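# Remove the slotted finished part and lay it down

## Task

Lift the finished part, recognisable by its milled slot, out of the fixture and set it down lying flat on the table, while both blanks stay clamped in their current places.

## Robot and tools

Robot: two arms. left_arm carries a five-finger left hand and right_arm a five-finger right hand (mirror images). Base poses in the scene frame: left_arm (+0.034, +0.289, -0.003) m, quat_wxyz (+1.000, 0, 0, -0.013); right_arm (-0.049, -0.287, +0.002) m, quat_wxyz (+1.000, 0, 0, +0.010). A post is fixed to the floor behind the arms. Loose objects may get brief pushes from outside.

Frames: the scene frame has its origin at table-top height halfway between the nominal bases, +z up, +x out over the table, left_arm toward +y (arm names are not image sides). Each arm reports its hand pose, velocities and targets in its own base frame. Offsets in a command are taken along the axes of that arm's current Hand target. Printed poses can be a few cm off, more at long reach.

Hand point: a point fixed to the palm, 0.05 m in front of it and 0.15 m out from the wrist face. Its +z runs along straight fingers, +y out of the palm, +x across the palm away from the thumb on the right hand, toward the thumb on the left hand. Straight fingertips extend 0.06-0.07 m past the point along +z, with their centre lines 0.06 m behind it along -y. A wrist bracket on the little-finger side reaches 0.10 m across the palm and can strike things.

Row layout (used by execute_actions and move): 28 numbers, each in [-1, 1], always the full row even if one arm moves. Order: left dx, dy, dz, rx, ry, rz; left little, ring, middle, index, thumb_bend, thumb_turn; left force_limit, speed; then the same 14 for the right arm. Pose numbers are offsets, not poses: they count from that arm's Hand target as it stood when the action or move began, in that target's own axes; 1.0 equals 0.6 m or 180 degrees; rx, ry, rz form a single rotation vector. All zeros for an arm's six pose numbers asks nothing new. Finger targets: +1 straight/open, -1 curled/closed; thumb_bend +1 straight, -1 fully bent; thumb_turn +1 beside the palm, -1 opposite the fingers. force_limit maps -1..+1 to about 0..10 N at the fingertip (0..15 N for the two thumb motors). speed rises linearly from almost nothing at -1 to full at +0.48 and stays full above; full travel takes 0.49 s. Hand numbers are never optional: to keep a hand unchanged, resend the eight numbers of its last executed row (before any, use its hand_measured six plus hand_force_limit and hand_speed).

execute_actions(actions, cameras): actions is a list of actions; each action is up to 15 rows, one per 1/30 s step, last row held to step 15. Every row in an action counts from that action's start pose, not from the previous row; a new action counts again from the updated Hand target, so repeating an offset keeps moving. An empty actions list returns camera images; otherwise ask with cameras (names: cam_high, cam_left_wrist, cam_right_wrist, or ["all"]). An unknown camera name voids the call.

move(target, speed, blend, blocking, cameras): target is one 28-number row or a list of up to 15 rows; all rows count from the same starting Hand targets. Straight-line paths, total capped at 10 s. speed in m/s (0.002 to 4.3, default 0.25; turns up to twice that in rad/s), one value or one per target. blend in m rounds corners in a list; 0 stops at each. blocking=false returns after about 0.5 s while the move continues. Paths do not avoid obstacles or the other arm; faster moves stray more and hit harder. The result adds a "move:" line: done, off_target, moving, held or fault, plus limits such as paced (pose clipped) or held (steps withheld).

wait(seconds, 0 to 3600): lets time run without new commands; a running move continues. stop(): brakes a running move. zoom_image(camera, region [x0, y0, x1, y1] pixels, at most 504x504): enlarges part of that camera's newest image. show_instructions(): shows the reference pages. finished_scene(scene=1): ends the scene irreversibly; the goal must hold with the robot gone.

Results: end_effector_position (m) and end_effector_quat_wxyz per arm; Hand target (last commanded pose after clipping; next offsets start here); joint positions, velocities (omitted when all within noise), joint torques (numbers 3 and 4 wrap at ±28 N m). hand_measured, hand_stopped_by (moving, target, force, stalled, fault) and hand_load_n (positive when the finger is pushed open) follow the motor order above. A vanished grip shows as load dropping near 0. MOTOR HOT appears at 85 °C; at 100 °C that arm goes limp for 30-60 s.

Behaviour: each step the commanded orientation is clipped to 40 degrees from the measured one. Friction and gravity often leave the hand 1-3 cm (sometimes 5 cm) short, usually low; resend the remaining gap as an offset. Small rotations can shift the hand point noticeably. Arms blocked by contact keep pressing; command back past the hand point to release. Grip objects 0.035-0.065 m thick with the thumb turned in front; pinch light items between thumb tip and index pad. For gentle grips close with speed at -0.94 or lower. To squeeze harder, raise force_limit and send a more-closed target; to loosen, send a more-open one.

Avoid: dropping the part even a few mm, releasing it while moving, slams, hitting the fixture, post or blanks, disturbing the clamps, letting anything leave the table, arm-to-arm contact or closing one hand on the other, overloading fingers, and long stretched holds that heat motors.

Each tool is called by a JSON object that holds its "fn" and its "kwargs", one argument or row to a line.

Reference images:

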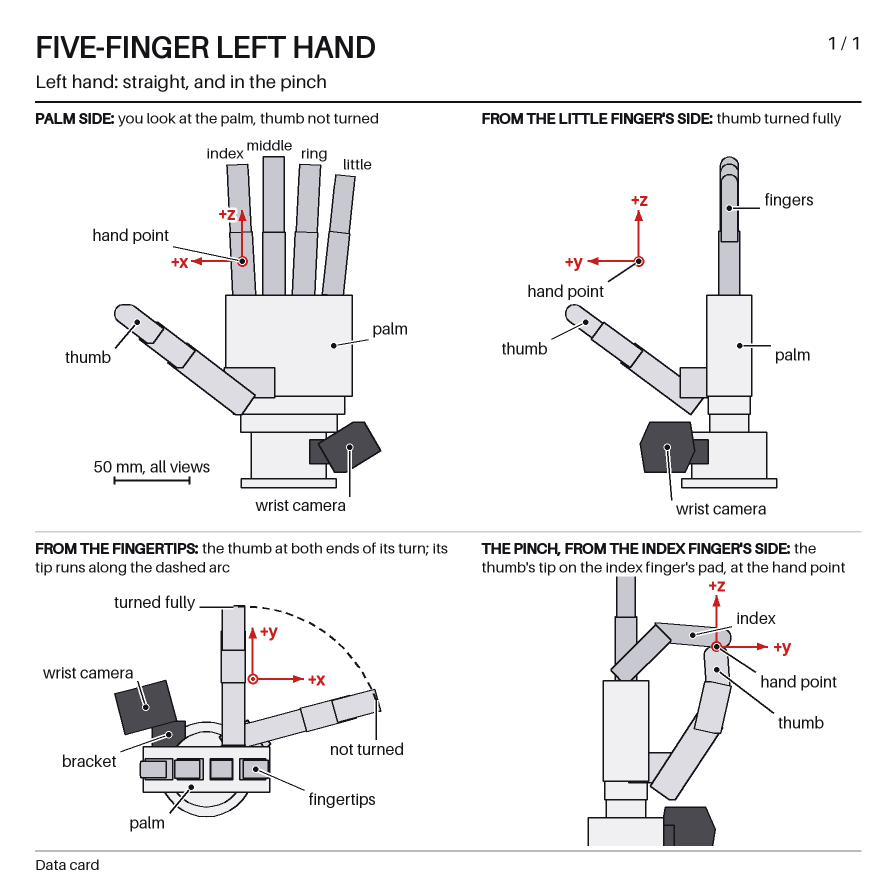

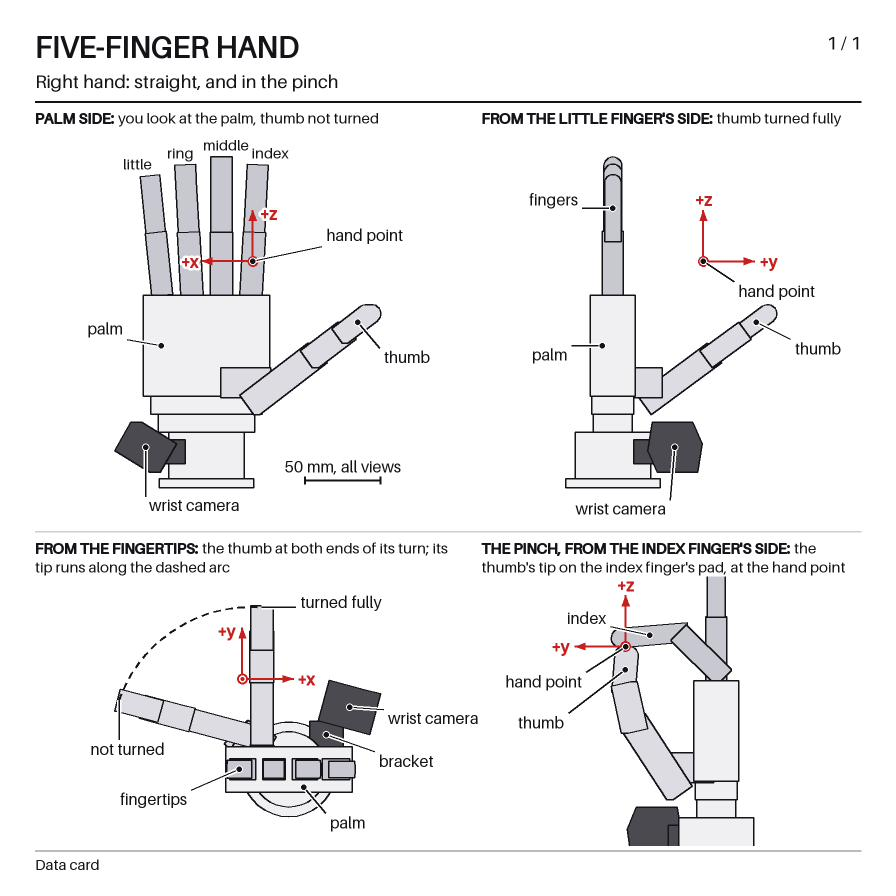

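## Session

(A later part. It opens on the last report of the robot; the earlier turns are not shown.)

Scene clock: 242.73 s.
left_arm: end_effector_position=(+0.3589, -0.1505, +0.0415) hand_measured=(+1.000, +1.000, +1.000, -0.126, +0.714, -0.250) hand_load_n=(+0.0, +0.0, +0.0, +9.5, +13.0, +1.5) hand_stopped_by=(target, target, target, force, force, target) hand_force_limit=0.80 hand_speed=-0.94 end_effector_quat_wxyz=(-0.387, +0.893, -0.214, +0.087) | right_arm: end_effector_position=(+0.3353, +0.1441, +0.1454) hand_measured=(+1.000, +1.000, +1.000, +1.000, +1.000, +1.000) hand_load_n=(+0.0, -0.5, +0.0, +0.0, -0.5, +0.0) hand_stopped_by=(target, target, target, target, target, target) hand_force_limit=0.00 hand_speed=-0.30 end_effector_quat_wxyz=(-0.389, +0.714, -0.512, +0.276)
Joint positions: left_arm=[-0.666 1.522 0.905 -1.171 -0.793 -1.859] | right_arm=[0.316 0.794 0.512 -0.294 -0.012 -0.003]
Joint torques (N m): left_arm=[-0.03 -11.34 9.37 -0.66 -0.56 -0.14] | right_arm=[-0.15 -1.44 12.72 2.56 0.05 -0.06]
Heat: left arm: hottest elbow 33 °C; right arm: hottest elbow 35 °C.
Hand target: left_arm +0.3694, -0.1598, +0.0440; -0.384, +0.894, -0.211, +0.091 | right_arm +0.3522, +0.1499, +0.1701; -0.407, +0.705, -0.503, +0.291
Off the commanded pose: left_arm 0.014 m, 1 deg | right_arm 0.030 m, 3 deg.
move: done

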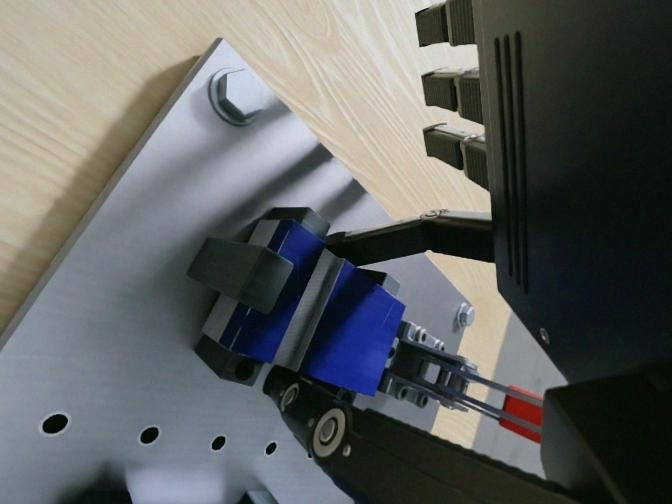

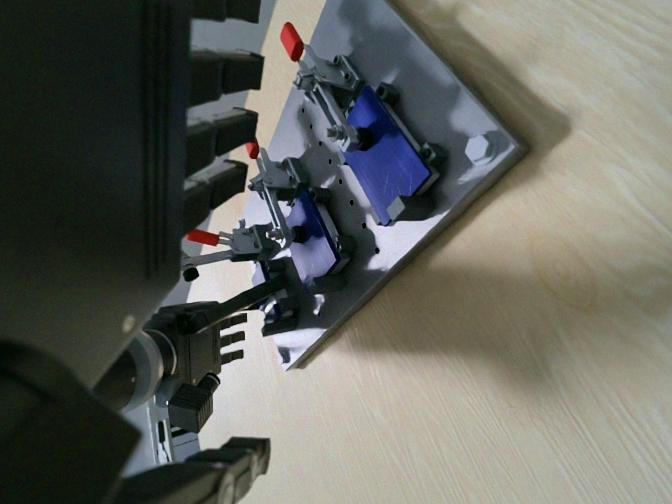

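{"fn": "move", "kwargs": {
  "target": [0,-0.0121,-0.0115,0,0,0,1,1,1,-0.6,-0.15,-0.25,0.8,-0.94,0,0,0,0,0,0,1,1,1,1,1,1,0,-0.3],
  "speed": 0.03,
  "cameras": ["cam_left_wrist","cam_right_wrist"]
}}

{"fn": "zoom_image", "kwargs": {
  "camera": "cam_right_wrist",
  "region": [220, 220, 320, 320]
}}

{"fn": "zoom_image", "kwargs": {
  "camera": "cam_left_wrist",
  "region": [160, 170, 460, 470]
}}

Scene clock: 243.63 s.
left_arm: end_effector_position=(+0.3573, -0.1500, +0.0430) hand_measured=(+1.000, +1.000, +1.000, -0.126, +0.714, -0.250) hand_load_n=(+0.0, -0.5, +0.0, +8.5, +13.0, +3.0) hand_stopped_by=(target, target, target, force, force, target) hand_force_limit=0.80 hand_speed=-0.94 end_effector_quat_wxyz=(-0.388, +0.893, -0.216, +0.082) | right_arm: end_effector_position=(+0.3353, +0.1441, +0.1454) hand_measured=(+1.000, +1.000, +1.000, +1.000, +1.000, +1.000) hand_load_n=(+0.0, +0.0, +0.0, +0.0, +0.0, +0.0) hand_stopped_by=(target, target, target, target, target, target) hand_force_limit=0.00 hand_speed=-0.30 end_effector_quat_wxyz=(-0.389, +0.714, -0.512, +0.276)
Joint positions: left_arm=[-0.666 1.522 0.911 -1.188 -0.789 -1.859] | right_arm=[0.316 0.794 0.512 -0.294 -0.012 -0.003]
Joint torques (N m): left_arm=[0.85 -11.81 9.74 -1.22 -0.74 -0.15] | right_arm=[-0.03 -1.55 12.75 2.58 0.05 -0.07]
Heat: left arm: hottest elbow 33 °C; right arm: hottest elbow 35 °C.
Hand target: left_arm +0.3694, -0.1598, +0.0540; -0.384, +0.894, -0.211, +0.091 | right_arm +0.3522, +0.1499, +0.1701; -0.407, +0.705, -0.503, +0.291
Off the commanded pose: left_arm 0.019 m, 1 deg | right_arm 0.030 m, 3 deg.
move: off_target (left_arm)

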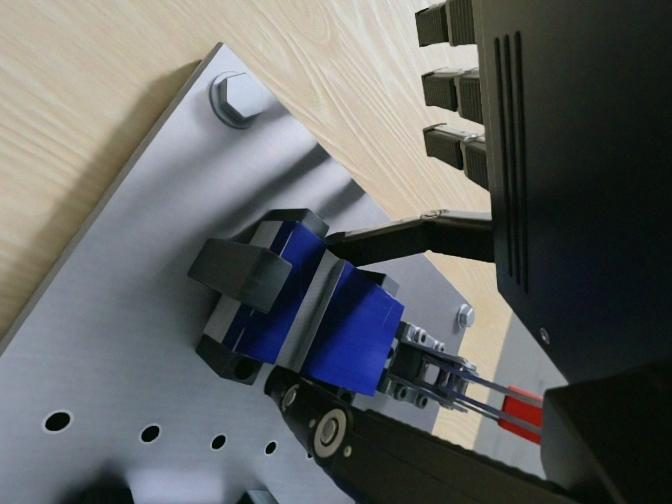

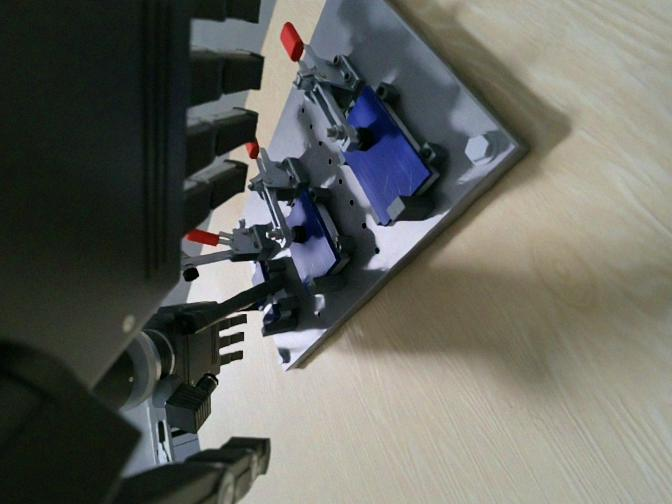

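Scaled by 5.040 from the camera's image (finer frame: 960x720).

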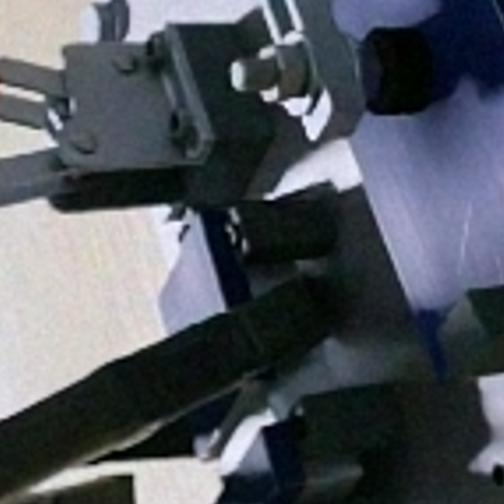

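Scaled by 1.680 from the camera's image (finer frame: 960x720).

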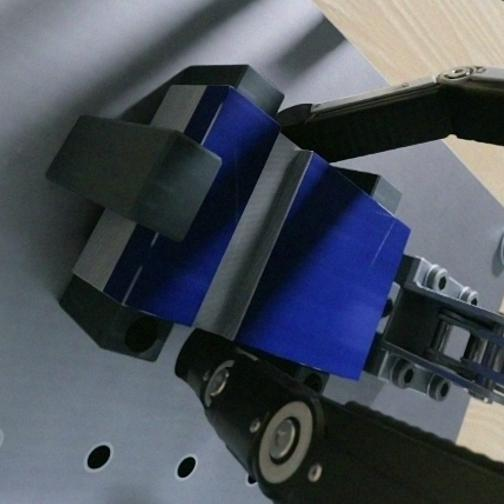

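{"fn": "move", "kwargs": {
  "target": [0,-0.0085,-0.008,0,0,0,1,1,1,-0.6,-0.15,-0.25,0.8,-0.94,0,0,0,0,0,0,1,1,1,1,1,1,0,-0.3],
  "speed": 0.02,
  "cameras": ["cam_left_wrist","cam_right_wrist"]
}}

{"fn": "zoom_image", "kwargs": {
  "camera": "cam_right_wrist",
  "region": [220, 220, 320, 320]
}}

{"fn": "zoom_image", "kwargs": {
  "camera": "cam_left_wrist",
  "region": [160, 170, 460, 470]
}}

Scene clock: 244.57 s.
left_arm: end_effector_position=(+0.3565, -0.1499, +0.0450) hand_measured=(+1.000, +1.000, +1.000, -0.126, +0.714, -0.250) hand_load_n=(+0.0, +0.0, +0.0, +8.0, +13.5, +4.0) hand_stopped_by=(target, target, target, force, force, target) hand_force_limit=0.80 hand_speed=-0.94 end_effector_quat_wxyz=(-0.388, +0.892, -0.217, +0.078) | right_arm: end_effector_position=(+0.3353, +0.1441, +0.1454) hand_measured=(+1.000, +1.000, +1.000, +1.000, +1.000, +1.000) hand_load_n=(+0.0, +0.0, -0.5, -0.5, +0.0, +0.0) hand_stopped_by=(target, target, target, target, target, target) hand_force_limit=0.00 hand_speed=-0.30 end_effector_quat_wxyz=(-0.389, +0.714, -0.512, +0.276)
Joint positions: left_arm=[-0.666 1.522 0.917 -1.204 -0.787 -1.859] | right_arm=[0.316 0.794 0.512 -0.294 -0.012 -0.003]
Joint torques (N m): left_arm=[-0.21 -13.51 9.85 -1.33 -0.79 -0.14] | right_arm=[-0.09 -1.49 12.74 2.58 0.05 -0.07]
Heat: left arm: hottest elbow 33 °C; right arm: hottest elbow 35 °C.
Hand target: left_arm +0.3694, -0.1598, +0.0610; -0.384, +0.894, -0.211, +0.091 | right_arm +0.3522, +0.1499, +0.1701; -0.407, +0.705, -0.503, +0.291
Off the commanded pose: left_arm 0.023 m, 2 deg | right_arm 0.030 m, 3 deg.
move: off_target (left_arm)

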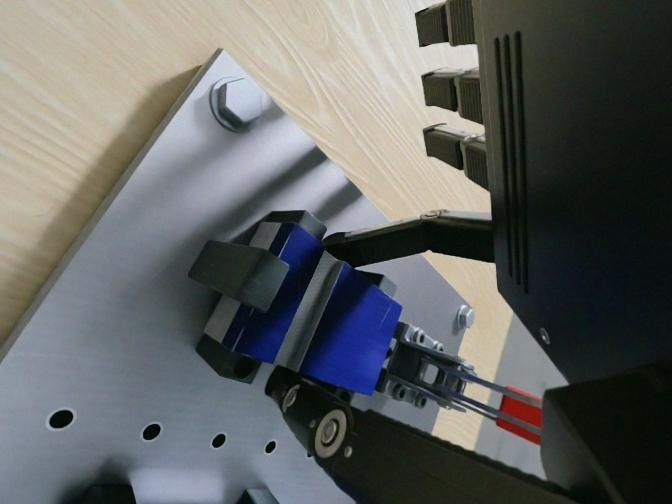

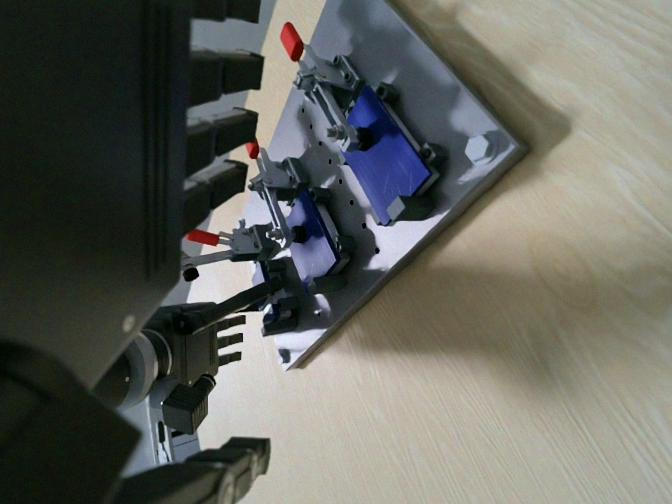

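Scaled by 5.040 from the camera's image (finer frame: 960x720).

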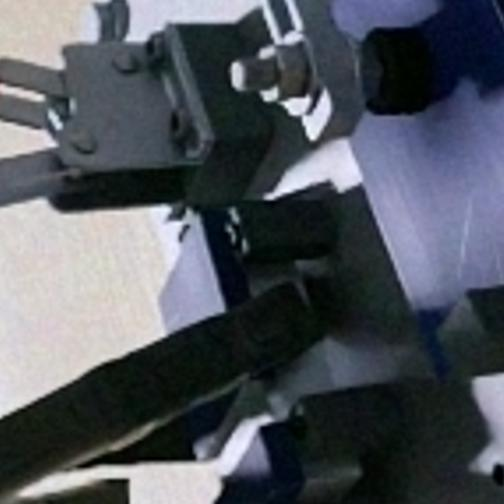

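Scaled by 1.680 from the camera's image (finer frame: 960x720).

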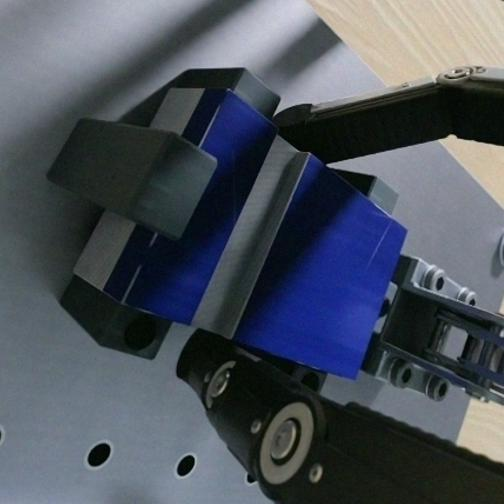

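{"fn": "move", "kwargs": {
  "target": [0.0067,-0.0115,-0.0055,0,0,0,1,1,1,-0.6,-0.15,-0.25,0.8,-0.94,0,0,0,0,0,0,1,1,1,1,1,1,0,-0.3],
  "speed": 0.02,
  "cameras": ["cam_left_wrist","cam_right_wrist"]
}}

{"fn": "zoom_image", "kwargs": {
  "camera": "cam_right_wrist",
  "region": [220, 220, 320, 320]
}}

{"fn": "zoom_image", "kwargs": {
  "camera": "cam_left_wrist",
  "region": [160, 170, 460, 470]
}}

Scene clock: 245.70 s.
left_arm: end_effector_position=(+0.3564, -0.1499, +0.0485) hand_measured=(+1.000, +1.000, +1.000, -0.126, +0.714, -0.250) hand_load_n=(+0.0, +0.0, +0.0, +8.5, +13.5, +3.5) hand_stopped_by=(target, target, target, force, force, target) hand_force_limit=0.80 hand_speed=-0.94 end_effector_quat_wxyz=(-0.390, +0.891, -0.219, +0.073) | right_arm: end_effector_position=(+0.3353, +0.1441, +0.1454) hand_measured=(+1.000, +1.000, +1.000, +1.000, +1.000, +1.000) hand_load_n=(-0.5, +0.0, +0.0, +0.0, +0.0, +0.0) hand_stopped_by=(target, target, target, target, target, target) hand_force_limit=0.00 hand_speed=-0.30 end_effector_quat_wxyz=(-0.389, +0.714, -0.512, +0.276)
Joint positions: left_arm=[-0.666 1.522 0.928 -1.224 -0.786 -1.859] | right_arm=[0.316 0.794 0.512 -0.294 -0.012 -0.003]
Joint torques (N m): left_arm=[0.32 -13.51 10.51 -1.32 -0.82 -0.02] | right_arm=[0.03 -1.49 12.74 2.56 0.05 -0.07]
Heat: left arm: hottest elbow 33 °C; right arm: hottest elbow 35 °C.
Hand target: left_arm +0.3740, -0.1595, +0.0683; -0.384, +0.894, -0.211, +0.091 | right_arm +0.3522, +0.1499, +0.1701; -0.407, +0.705, -0.503, +0.291
Off the commanded pose: left_arm 0.028 m, 2 deg | right_arm 0.030 m, 3 deg.
move: off_target (left_arm)

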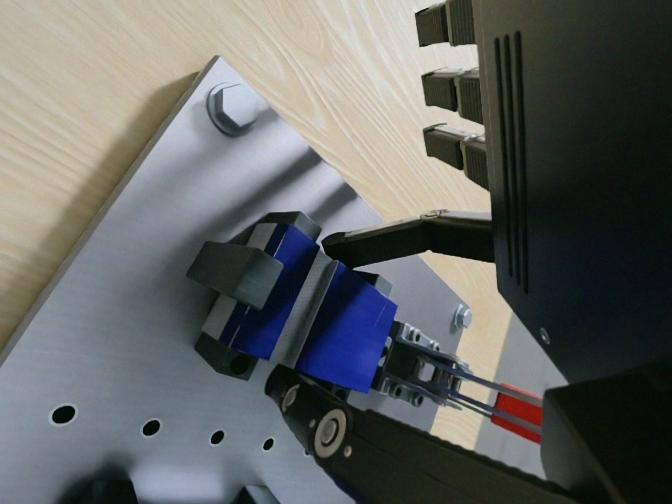

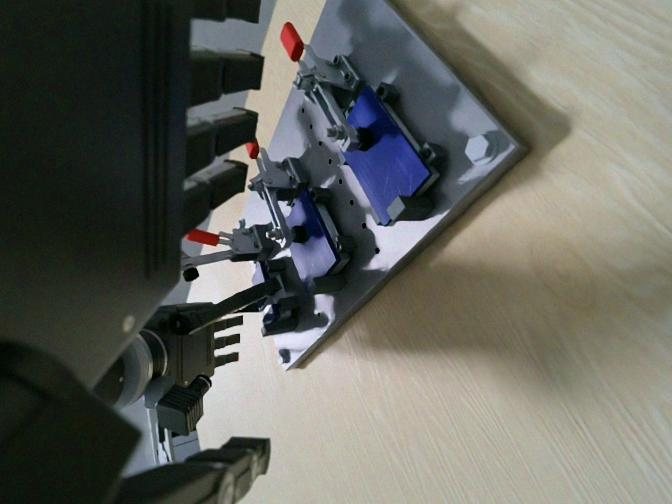

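Scaled by 5.040 from the camera's image (finer frame: 960x720).

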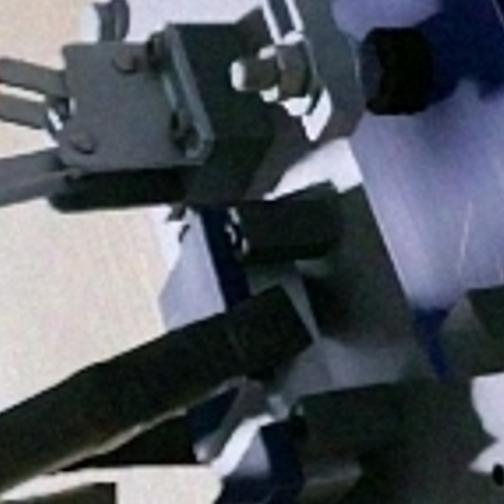

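Scaled by 1.680 from the camera's image (finer frame: 960x720).

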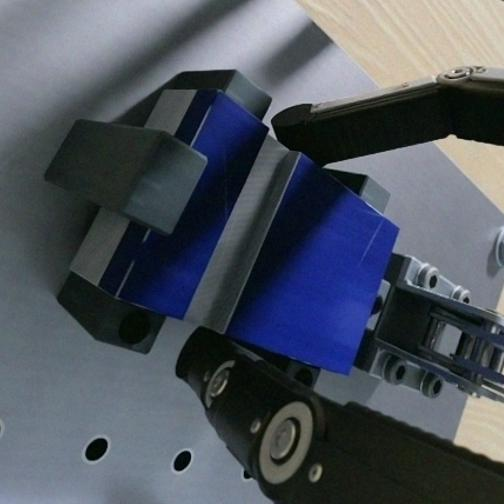

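{"fn": "zoom_image", "kwargs": {
  "camera": "cam_right_wrist",
  "region": [300, 200, 370, 300]
}}

{"fn": "zoom_image", "kwargs": {
  "camera": "cam_right_wrist",
  "region": [370, 130, 460, 230]
}}

{"fn": "zoom_image", "kwargs": {
  "camera": "cam_left_wrist",
  "region": [180, 210, 290, 390]
}}

Scaled by 5.040 from the camera's image (finer frame: 960x720).

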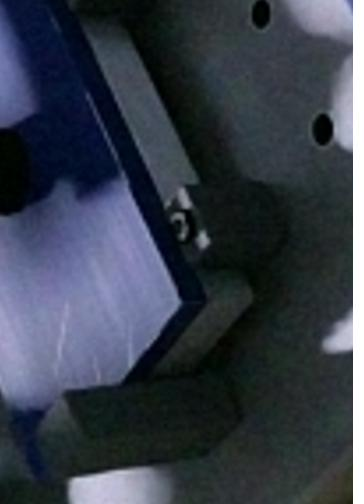

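Scaled by 5.040 from the camera's image (finer frame: 960x720).

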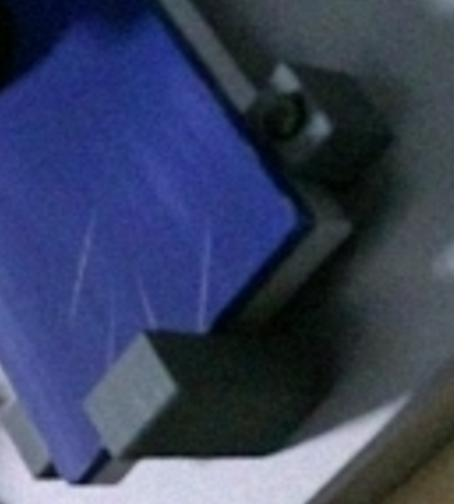

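Scaled by 2.800 from the camera's image (finer frame: 960x720).

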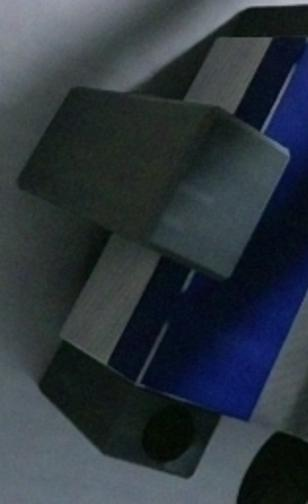

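{"fn": "move", "kwargs": {
  "target": [
    [0,0,0,0,0,0,1,1,1,0.0,1,-0.25,-0.3,-0.5,0,0,0,0,0,0,1,1,1,1,1,1,0,-0.3],
    [-0.0298,0.0229,0.0323,0,0,0,1,1,1,0.0,1,-0.25,-0.3,-0.5,0,0,0,0,0,0,1,1,1,1,1,1,0,-0.3],
    [-0.0298,0.0494,0.0575,0,0,0,1,1,1,0.0,1,-0.25,-0.3,-0.5,0,0,0,0,0,0,1,1,1,1,1,1,0,-0.3],
    [-0.0064,0.0319,0.0249,0,0,0,1,1,1,0.0,1,-0.25,-0.3,-0.5,0,0,0,0,0,0,1,1,1,1,1,1,0,-0.3]
  ],
  "speed": 0.03,
  "cameras": []
}}

{"fn": "move", "kwargs": {
  "target": [0,0,0,0,0,0,1,1,1,-0.5,1,-0.25,-0.7,-0.94,0,0,0,0,0,0,1,1,1,1,1,1,0,-0.3],
  "speed": 0.03,
  "cameras": ["cam_left_wrist"]
}}

Scene clock: 253.03 s.
left_arm: end_effector_position=(+0.3597, -0.1513, +0.0415) hand_measured=(+1.000, +1.000, +1.000, +0.000, +1.000, -0.250) hand_load_n=(+0.0, +0.0, +0.0, +0.0, +0.0, +0.0) hand_stopped_by=(target, target, target, target, target, target) hand_force_limit=-0.30 hand_speed=-0.50 end_effector_quat_wxyz=(-0.386, +0.893, -0.213, +0.089) | right_arm: end_effector_position=(+0.3353, +0.1441, +0.1454) hand_measured=(+1.000, +1.000, +1.000, +1.000, +1.000, +1.000) hand_load_n=(+0.0, +0.0, -0.5, -0.5, +0.0, +0.0) hand_stopped_by=(target, target, target, target, target, target) hand_force_limit=0.00 hand_speed=-0.30 end_effector_quat_wxyz=(-0.389, +0.714, -0.512, +0.276)
Joint positions: left_arm=[-0.666 1.521 0.904 -1.166 -0.792 -1.857] | right_arm=[0.316 0.794 0.512 -0.294 -0.012 -0.003]
Joint torques (N m): left_arm=[-0.62 -10.93 9.16 -0.64 -0.59 -0.1] | right_arm=[0.03 -1.49 12.74 2.56 0.05 -0.07]
Heat: left arm: hottest elbow 33 °C; right arm: hottest elbow 35 °C.
Hand target: left_arm +0.3695, -0.1599, +0.0440; -0.384, +0.894, -0.211, +0.091 | right_arm +0.3522, +0.1499, +0.1701; -0.407, +0.705, -0.503, +0.291
Off the commanded pose: left_arm 0.013 m, 0 deg | right_arm 0.030 m, 3 deg.
move: off_target (left_arm)

Scene clock: 253.93 s.
left_arm: end_effector_position=(+0.3588, -0.1503, +0.0413) hand_measured=(+1.000, +1.000, +1.000, -0.106, +1.000, -0.250) hand_load_n=(+0.0, +0.0, +0.0, +1.5, +0.0, +0.0) hand_stopped_by=(target, target, target, force, target, target) hand_force_limit=-0.70 hand_speed=-0.94 end_effector_quat_wxyz=(-0.387, +0.892, -0.215, +0.087) | right_arm: end_effector_position=(+0.3353, +0.1441, +0.1454) hand_measured=(+1.000, +1.000, +1.000, +1.000, +1.000, +1.000) hand_load_n=(+0.0, +0.0, +0.0, +0.0, +0.0, -0.5) hand_stopped_by=(target, target, target, target, target, target) hand_force_limit=0.00 hand_speed=-0.30 end_effector_quat_wxyz=(-0.389, +0.714, -0.512, +0.276)
Joint positions: left_arm=[-0.666 1.522 0.904 -1.171 -0.793 -1.857] | right_arm=[0.316 0.794 0.512 -0.294 -0.012 -0.003]
Joint torques (N m): left_arm=[0.32 -10.75 8.99 -0.72 -0.53 -0.19] | right_arm=[-0.03 -1.44 12.74 2.58 0.05 -0.07]
Heat: left arm: hottest elbow 33 °C; right arm: hottest elbow 35 °C.
Hand target: left_arm +0.3696, -0.1599, +0.0442; -0.384, +0.894, -0.211, +0.091 | right_arm +0.3522, +0.1499, +0.1701; -0.407, +0.705, -0.503, +0.291
Off the commanded pose: left_arm 0.015 m, 1 deg | right_arm 0.030 m, 3 deg.
move: done

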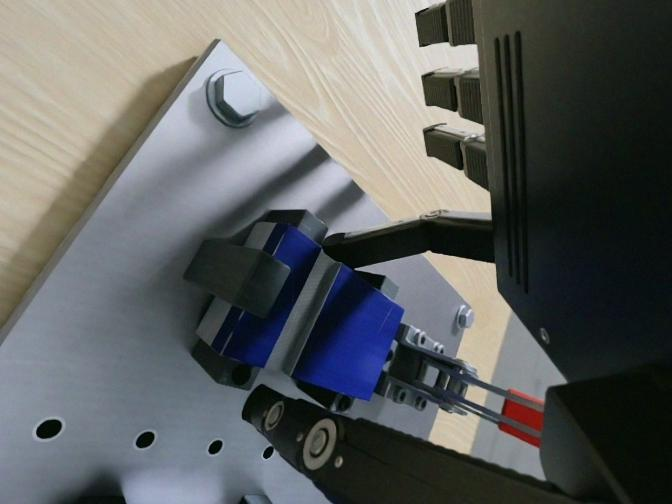

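{"fn": "move", "kwargs": {
  "target": [0,0,0,0,0,0,1,1,1,-0.5,-0.1,-0.25,0.5,-0.94,0,0,0,0,0,0,1,1,1,1,1,1,0,-0.3],
  "speed": 0.03,
  "cameras": []
}}

{"fn": "move", "kwargs": {
  "target": [0,0,0,0,0,0,1,1,1,-0.6,-0.15,-0.25,0.95,-0.94,0,0,0,0,0,0,1,1,1,1,1,1,0,-0.3],
  "speed": 0.03,
  "cameras": []
}}

{"fn": "move", "kwargs": {
  "target": [0.0107,-0.0103,-0.0085,0,0,0,1,1,1,-0.6,-0.15,-0.25,0.95,-0.94,0,0,0,0,0,0,1,1,1,1,1,1,0,-0.3],
  "speed": 0.02,
  "cameras": ["cam_left_wrist","cam_right_wrist"]
}}

{"fn": "zoom_image", "kwargs": {
  "camera": "cam_right_wrist",
  "region": [220, 220, 320, 320]
}}

Scene clock: 257.90 s.
left_arm: end_effector_position=(+0.3588, -0.1506, +0.0415) hand_measured=(+1.000, +1.000, +1.000, -0.106, +0.720, -0.250) hand_load_n=(+0.0, +0.0, +0.0, +6.0, +11.0, +1.5) hand_stopped_by=(target, target, target, force, force, target) hand_force_limit=0.50 hand_speed=-0.94 end_effector_quat_wxyz=(-0.387, +0.893, -0.214, +0.087) | right_arm: end_effector_position=(+0.3353, +0.1441, +0.1454) hand_measured=(+1.000, +1.000, +1.000, +1.000, +1.000, +1.000) hand_load_n=(+0.0, +0.0, +0.0, +0.0, +0.0, +0.0) hand_stopped_by=(target, target, target, target, target, target) hand_force_limit=0.00 hand_speed=-0.30 end_effector_quat_wxyz=(-0.389, +0.714, -0.512, +0.276)
Joint positions: left_arm=[-0.666 1.522 0.905 -1.172 -0.792 -1.857] | right_arm=[0.316 0.794 0.512 -0.294 -0.012 -0.003]
Joint torques (N m): left_arm=[-0.5 -11.22 9.31 -0.58 -0.56 -0.08] | right_arm=[-0.09 -1.44 12.74 2.56 0.04 -0.07]
Heat: left arm: hottest elbow 33 °C; right arm: hottest elbow 35 °C.
Hand target: left_arm +0.3695, -0.1600, +0.0442; -0.384, +0.894, -0.211, +0.091 | right_arm +0.3522, +0.1499, +0.1701; -0.407, +0.705, -0.503, +0.291
Off the commanded pose: left_arm 0.014 m, 1 deg | right_arm 0.030 m, 3 deg.
move: done

Scene clock: 258.40 s.
left_arm: end_effector_position=(+0.3588, -0.1506, +0.0415) hand_measured=(+1.000, +1.000, +1.000, -0.132, +0.712, -0.250) hand_load_n=(+0.0, +0.0, +0.0, +10.0, +14.0, +2.0) hand_stopped_by=(target, target, target, force, force, target) hand_force_limit=0.95 hand_speed=-0.94 end_effector_quat_wxyz=(-0.387, +0.893, -0.214, +0.087) | right_arm: end_effector_position=(+0.3353, +0.1441, +0.1454) hand_measured=(+1.000, +1.000, +1.000, +1.000, +1.000, +1.000) hand_load_n=(+0.0, +0.0, -0.5, +0.0, +0.0, +0.0) hand_stopped_by=(target, target, target, target, target, target) hand_force_limit=0.00 hand_speed=-0.30 end_effector_quat_wxyz=(-0.389, +0.714, -0.512, +0.276)
Joint positions: left_arm=[-0.666 1.522 0.905 -1.172 -0.792 -1.857] | right_arm=[0.316 0.794 0.512 -0.294 -0.012 -0.003]
Joint torques (N m): left_arm=[-0.5 -10.87 9.39 -0.72 -0.62 -0.18] | right_arm=[-0.03 -1.49 12.71 2.56 0.05 -0.07]
Heat: left arm: hottest elbow 33 °C; right arm: hottest elbow 35 °C.
Hand target: left_arm +0.3695, -0.1600, +0.0442; -0.384, +0.894, -0.211, +0.091 | right_arm +0.3522, +0.1499, +0.1701; -0.407, +0.705, -0.503, +0.291
Off the commanded pose: left_arm 0.014 m, 1 deg | right_arm 0.030 m, 3 deg.
move: done

Scene clock: 259.23 s.
left_arm: end_effector_position=(+0.3587, -0.1511, +0.0424) hand_measured=(+1.000, +1.000, +1.000, -0.132, +0.712, -0.250) hand_load_n=(-0.5, +0.0, +0.0, +10.0, +13.5, +2.0) hand_stopped_by=(target, target, target, force, force, target) hand_force_limit=0.95 hand_speed=-0.94 end_effector_quat_wxyz=(-0.389, +0.892, -0.217, +0.080) | right_arm: end_effector_position=(+0.3353, +0.1441, +0.1454) hand_measured=(+1.000, +1.000, +1.000, +1.000, +1.000, +1.000) hand_load_n=(+0.0, +0.0, +0.0, +0.0, +0.0, +0.0) hand_stopped_by=(target, target, target, target, target, target) hand_force_limit=0.00 hand_speed=-0.30 end_effector_quat_wxyz=(-0.389, +0.714, -0.512, +0.276)
Joint positions: left_arm=[-0.666 1.53 0.917 -1.191 -0.789 -1.857] | right_arm=[0.316 0.794 0.512 -0.294 -0.012 -0.003]
Joint torques (N m): left_arm=[0.79 -11.46 10.44 -0.66 -0.74 -0.05] | right_arm=[-0.03 -1.49 12.75 2.58 0.05 -0.07]
Heat: left arm: hottest elbow 33 °C; right arm: hottest elbow 35 °C.
Hand target: left_arm +0.3755, -0.1623, +0.0521; -0.384, +0.894, -0.211, +0.091 | right_arm +0.3522, +0.1499, +0.1701; -0.407, +0.705, -0.503, +0.291
Off the commanded pose: left_arm 0.022 m, 2 deg | right_arm 0.030 m, 3 deg.
move: off_target (left_arm)

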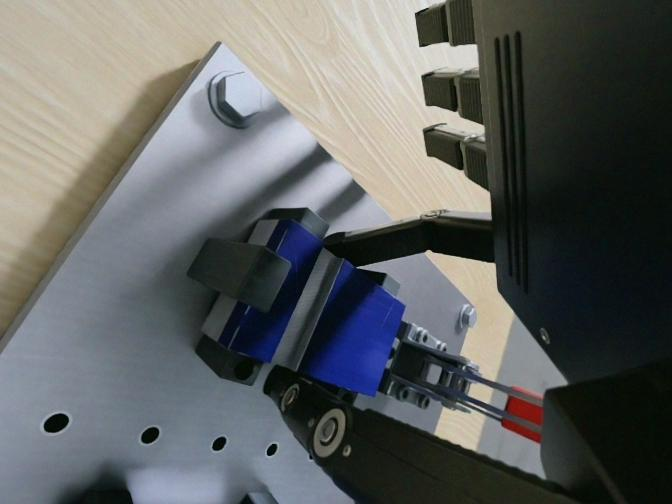

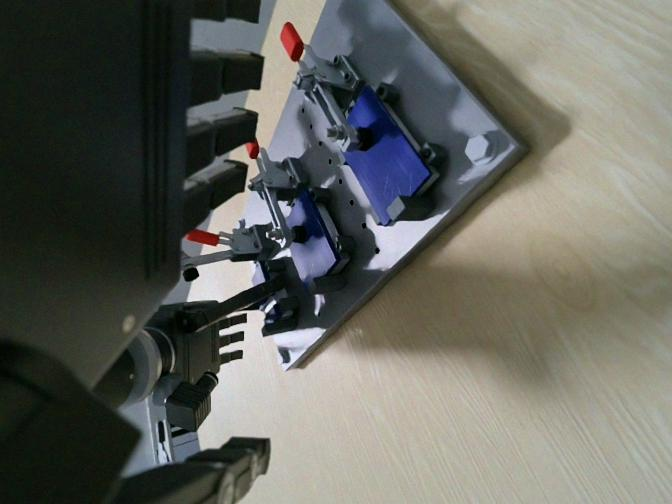

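Scaled by 5.040 from the camera's image (finer frame: 960x720).

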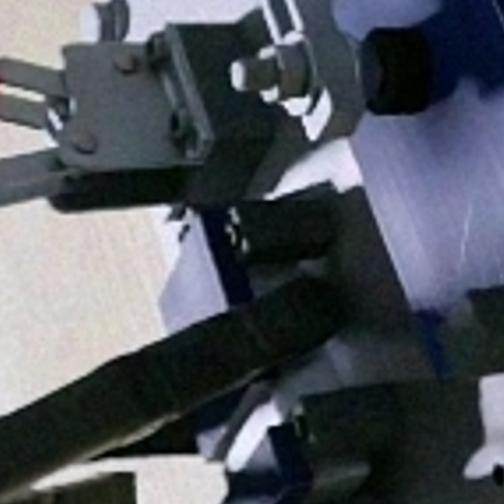

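{"fn": "move", "kwargs": {
  "target": [0.0045,-0.0112,-0.0076,0,0,0,1,1,1,-0.6,-0.15,-0.25,0.95,-0.94,0,0,0,0,0,0,1,1,1,1,1,1,0,-0.3],
  "speed": 0.02,
  "cameras": []
}}

{"fn": "move", "kwargs": {
  "target": [0.0045,-0.0112,-0.0076,0,0,0,1,1,1,-0.6,-0.15,-0.25,0.95,-0.94,0,0,0,0,0,0,1,1,1,1,1,1,0,-0.3],
  "speed": 0.02,
  "cameras": ["cam_left_wrist","cam_right_wrist"]
}}

{"fn": "zoom_image", "kwargs": {
  "camera": "cam_right_wrist",
  "region": [220, 220, 320, 320]
}}

Scene clock: 260.30 s.
left_arm: end_effector_position=(+0.3583, -0.1510, +0.0444) hand_measured=(+1.000, +1.000, +1.000, -0.132, +0.712, -0.250) hand_load_n=(+0.0, +0.0, +0.0, +9.5, +14.0, +3.0) hand_stopped_by=(target, target, target, force, force, target) hand_force_limit=0.95 hand_speed=-0.94 end_effector_quat_wxyz=(-0.390, +0.891, -0.219, +0.076) | right_arm: end_effector_position=(+0.3353, +0.1441, +0.1454) hand_measured=(+1.000, +1.000, +1.000, +1.000, +1.000, +1.000) hand_load_n=(+0.0, -0.5, +0.0, -0.5, +0.0, +0.0) hand_stopped_by=(target, target, target, target, target, target) hand_force_limit=0.00 hand_speed=-0.30 end_effector_quat_wxyz=(-0.389, +0.714, -0.512, +0.276)
Joint positions: left_arm=[-0.666 1.531 0.925 -1.207 -0.789 -1.855] | right_arm=[0.316 0.794 0.512 -0.294 -0.012 -0.003]
Joint torques (N m): left_arm=[1.08 -12.75 10.66 -1.06 -0.74 0.04] | right_arm=[-0.09 -1.49 12.74 2.58 0.05 -0.07]
Heat: left arm: hottest elbow 33 °C; right arm: hottest elbow 35 °C.
Hand target: left_arm +0.3786, -0.1624, +0.0601; -0.384, +0.894, -0.211, +0.091 | right_arm +0.3522, +0.1499, +0.1701; -0.407, +0.705, -0.503, +0.291
Off the commanded pose: left_arm 0.028 m, 2 deg | right_arm 0.030 m, 3 deg.
move: off_target (left_arm)

Scene clock: 261.07 s.
left_arm: end_effector_position=(+0.3582, -0.1507, +0.0484) hand_measured=(+1.000, +1.000, +1.000, -0.132, +0.712, -0.250) hand_load_n=(+0.0, +0.0, +0.0, +9.5, +13.5, +3.5) hand_stopped_by=(target, target, target, force, force, target) hand_force_limit=0.95 hand_speed=-0.94 end_effector_quat_wxyz=(-0.392, +0.889, -0.224, +0.070) | right_arm: end_effector_position=(+0.3353, +0.1441, +0.1454) hand_measured=(+1.000, +1.000, +1.000, +1.000, +1.000, +1.000) hand_load_n=(+0.0, -0.5, +0.0, -0.5, +0.0, +0.0) hand_stopped_by=(target, target, target, target, target, target) hand_force_limit=0.00 hand_speed=-0.30 end_effector_quat_wxyz=(-0.389, +0.714, -0.512, +0.276)
Joint positions: left_arm=[-0.665 1.531 0.938 -1.229 -0.789 -1.847] | right_arm=[0.316 0.794 0.512 -0.294 -0.012 -0.003]
Joint torques (N m): left_arm=[0.44 -12.63 11.04 -0.84 -0.85 0.01] | right_arm=[-0.03 -1.49 12.75 2.56 0.05 -0.06]
Heat: left arm: hottest elbow 34 °C; right arm: hottest elbow 35 °C.
Hand target: left_arm +0.3815, -0.1622, +0.0681; -0.384, +0.894, -0.211, +0.091 | right_arm +0.3522, +0.1499, +0.1701; -0.407, +0.705, -0.503, +0.291
Off the commanded pose: left_arm 0.033 m, 3 deg | right_arm 0.030 m, 3 deg.
move: off_target (left_arm)

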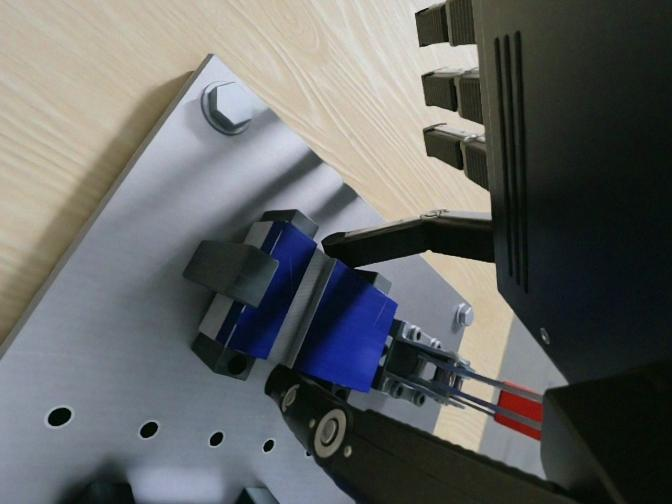

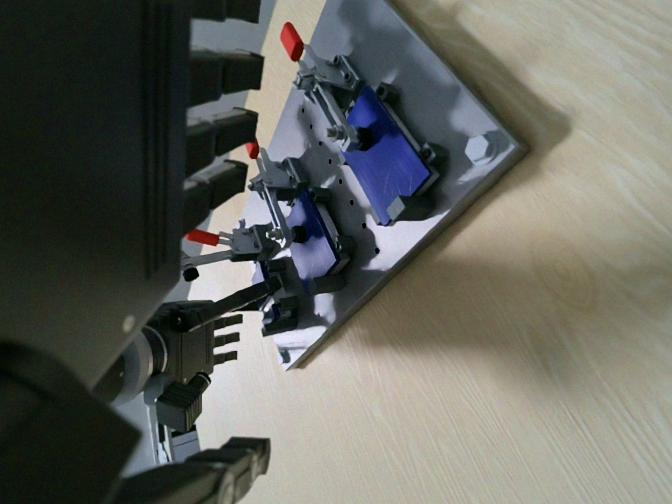

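Scaled by 5.040 from the camera's image (finer frame: 960x720).

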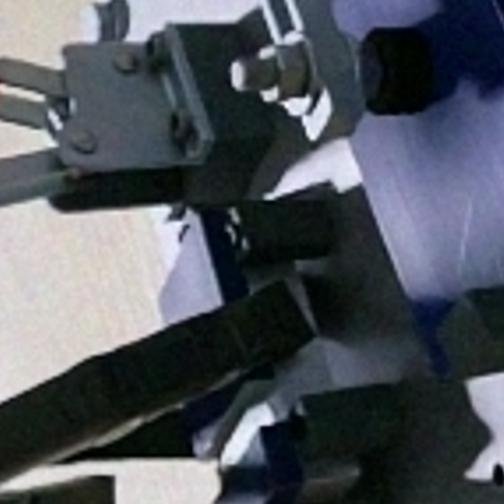

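{"fn": "move", "kwargs": {
  "target": [
    [0,0,0,0,0,0,1,1,1,-0.1,1,-0.25,-0.3,-0.5,0,0,0,0,0,0,1,1,1,1,1,1,0,-0.3],
    [-0.0501,0.0292,0.0557,0,0,0,1,1,1,-0.1,1,-0.25,-0.3,-0.5,0,0,0,0,0,0,1,1,1,1,1,1,0,-0.3],
    [-0.0267,0.0117,0.0231,0,0,0,1,1,1,-0.1,1,-0.25,-0.3,-0.5,0,0,0,0,0,0,1,1,1,1,1,1,0,-0.3]
  ],
  "speed": 0.03,
  "cameras": ["cam_left_wrist","cam_right_wrist"]
}}

{"fn": "zoom_image", "kwargs": {
  "camera": "cam_right_wrist",
  "region": [220, 220, 320, 320]
}}

{"fn": "zoom_image", "kwargs": {
  "camera": "cam_left_wrist",
  "region": [180, 210, 380, 410]
}}

Scene clock: 268.27 s.
left_arm: end_effector_position=(+0.3583, -0.1420, +0.0416) hand_measured=(+1.000, +1.000, +1.000, -0.100, +1.000, -0.250) hand_load_n=(+0.0, +0.0, +0.0, +0.0, +0.0, +0.0) hand_stopped_by=(target, target, target, force, target, target) hand_force_limit=-0.30 hand_speed=-0.50 end_effector_quat_wxyz=(-0.390, +0.892, -0.215, +0.080) | right_arm: end_effector_position=(+0.3353, +0.1441, +0.1454) hand_measured=(+1.000, +1.000, +1.000, +1.000, +1.000, +1.000) hand_load_n=(+0.0, +0.0, +0.0, +0.0, +0.0, +0.0) hand_stopped_by=(target, target, target, target, target, target) hand_force_limit=0.00 hand_speed=-0.30 end_effector_quat_wxyz=(-0.389, +0.714, -0.512, +0.276)
Joint positions: left_arm=[-0.648 1.515 0.898 -1.172 -0.795 -1.837] | right_arm=[0.316 0.794 0.512 -0.294 -0.012 -0.003]
Joint torques (N m): left_arm=[0.21 -12.63 9.42 -1.13 -0.65 -0.08] | right_arm=[-0.09 -1.49 12.72 2.56 0.05 -0.07]
Heat: left arm: hottest elbow 34 °C; right arm: hottest elbow 35 °C.
Hand target: left_arm +0.3696, -0.1506, +0.0536; -0.384, +0.894, -0.211, +0.091 | right_arm +0.3522, +0.1499, +0.1701; -0.407, +0.705, -0.503, +0.291
Off the commanded pose: left_arm 0.018 m, 2 deg | right_arm 0.030 m, 3 deg.
move: off_target (left_arm)

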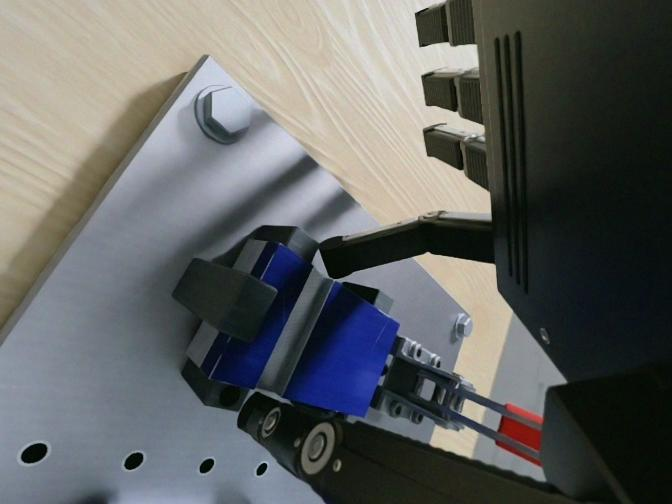

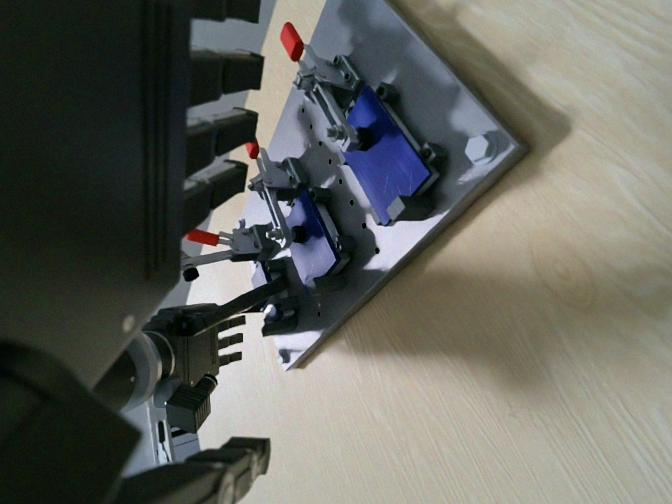

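Scaled by 5.040 from the camera's image (finer frame: 960x720).

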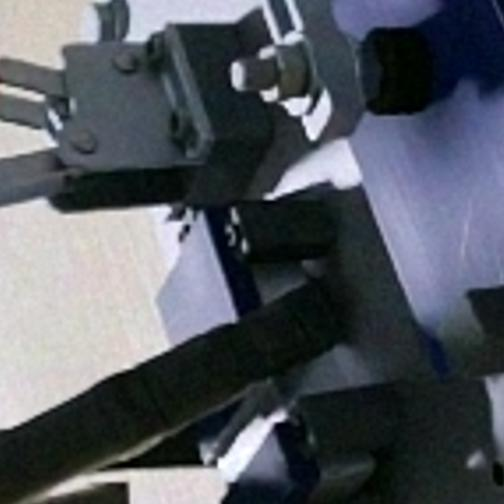

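Scaled by 2.520 from the camera's image (finer frame: 960x720).

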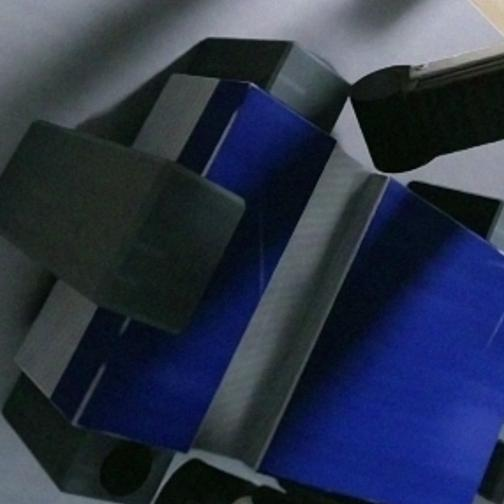

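{"fn": "move", "kwargs": {
  "target": [0.004,-0.0194,-0.0184,0,0,0,1,1,1,-0.1,1,-0.25,-0.3,-0.5,0,0,0,0,0,0,1,1,1,1,1,1,0,-0.3],
  "speed": 0.03,
  "cameras": []
}}

Scene clock: 269.47 s.
left_arm: end_effector_position=(+0.3600, -0.1433, +0.0545) hand_measured=(+1.000, +1.000, +1.000, -0.100, +1.000, -0.250) hand_load_n=(+0.0, -0.5, +0.0, +0.0, +0.0, +0.0) hand_stopped_by=(target, target, target, force, target, target) hand_force_limit=-0.30 hand_speed=-0.50 end_effector_quat_wxyz=(-0.391, +0.891, -0.217, +0.077) | right_arm: end_effector_position=(+0.3353, +0.1441, +0.1454) hand_measured=(+1.000, +1.000, +1.000, +1.000, +1.000, +1.000) hand_load_n=(-0.5, +0.0, +0.0, +0.0, +0.0, -0.5) hand_stopped_by=(target, target, target, target, target, target) hand_force_limit=0.00 hand_speed=-0.30 end_effector_quat_wxyz=(-0.389, +0.714, -0.512, +0.276)
Joint positions: left_arm=[-0.648 1.504 0.925 -1.218 -0.795 -1.837] | right_arm=[0.316 0.794 0.512 -0.294 -0.012 -0.003]
Joint torques (N m): left_arm=[-0.09 -13.68 9.59 -0.92 -0.68 0.07] | right_arm=[-0.09 -1.49 12.74 2.56 0.05 -0.06]
Heat: left arm: hottest elbow 34 °C; right arm: hottest elbow 35 °C.
Hand target: left_arm +0.3717, -0.1516, +0.0696; -0.384, +0.894, -0.211, +0.091 | right_arm +0.3522, +0.1499, +0.1701; -0.407, +0.705, -0.503, +0.291
Off the commanded pose: left_arm 0.021 m, 2 deg | right_arm 0.030 m, 3 deg.
move: off_target (left_arm)

{"fn": "move", "kwargs": {
  "target": [
    [-0.0234,0.0367,0.0441,0,0,0,1,1,1,-0.1,1,-0.25,-0.3,-0.5,0,0,0,0,0,0,1,1,1,1,1,1,0,-0.3],
    [0,0.0053,0.005,0,0,0,1,1,1,-0.1,1,-0.25,-0.3,-0.5,0,0,0,0,0,0,1,1,1,1,1,1,0,-0.3]
  ],
  "speed": 0.03,
  "cameras": []
}}

Scene clock: 272.87 s.
left_arm: end_effector_position=(+0.3602, -0.1434, +0.0525) hand_measured=(+1.000, +1.000, +1.000, -0.100, +1.000, -0.250) hand_load_n=(+0.0, +0.0, +0.0, +0.0, +0.0, +0.0) hand_stopped_by=(target, target, target, force, target, target) hand_force_limit=-0.30 hand_speed=-0.50 end_effector_quat_wxyz=(-0.390, +0.892, -0.216, +0.079) | right_arm: end_effector_position=(+0.3353, +0.1441, +0.1454) hand_measured=(+1.000, +1.000, +1.000, +1.000, +1.000, +1.000) hand_load_n=(+0.0, +0.0, +0.0, +0.0, +0.0, -0.5) hand_stopped_by=(target, target, target, target, target, target) hand_force_limit=0.00 hand_speed=-0.30 end_effector_quat_wxyz=(-0.389, +0.714, -0.512, +0.276)
Joint positions: left_arm=[-0.648 1.504 0.919 -1.205 -0.795 -1.837] | right_arm=[0.316 0.794 0.512 -0.294 -0.012 -0.003]
Joint torques (N m): left_arm=[-0.15 -13.86 9.74 -1.09 -0.63 0.03] | right_arm=[-0.09 -1.44 12.74 2.56 0.05 -0.07]
Heat: left arm: hottest elbow 34 °C; right arm: hottest elbow 36 °C.
Hand target: left_arm +0.3716, -0.1515, +0.0652; -0.384, +0.894, -0.211, +0.091 | right_arm +0.3522, +0.1499, +0.1701; -0.407, +0.705, -0.503, +0.291
Off the commanded pose: left_arm 0.019 m, 2 deg | right_arm 0.030 m, 3 deg.
move: off_target (left_arm)


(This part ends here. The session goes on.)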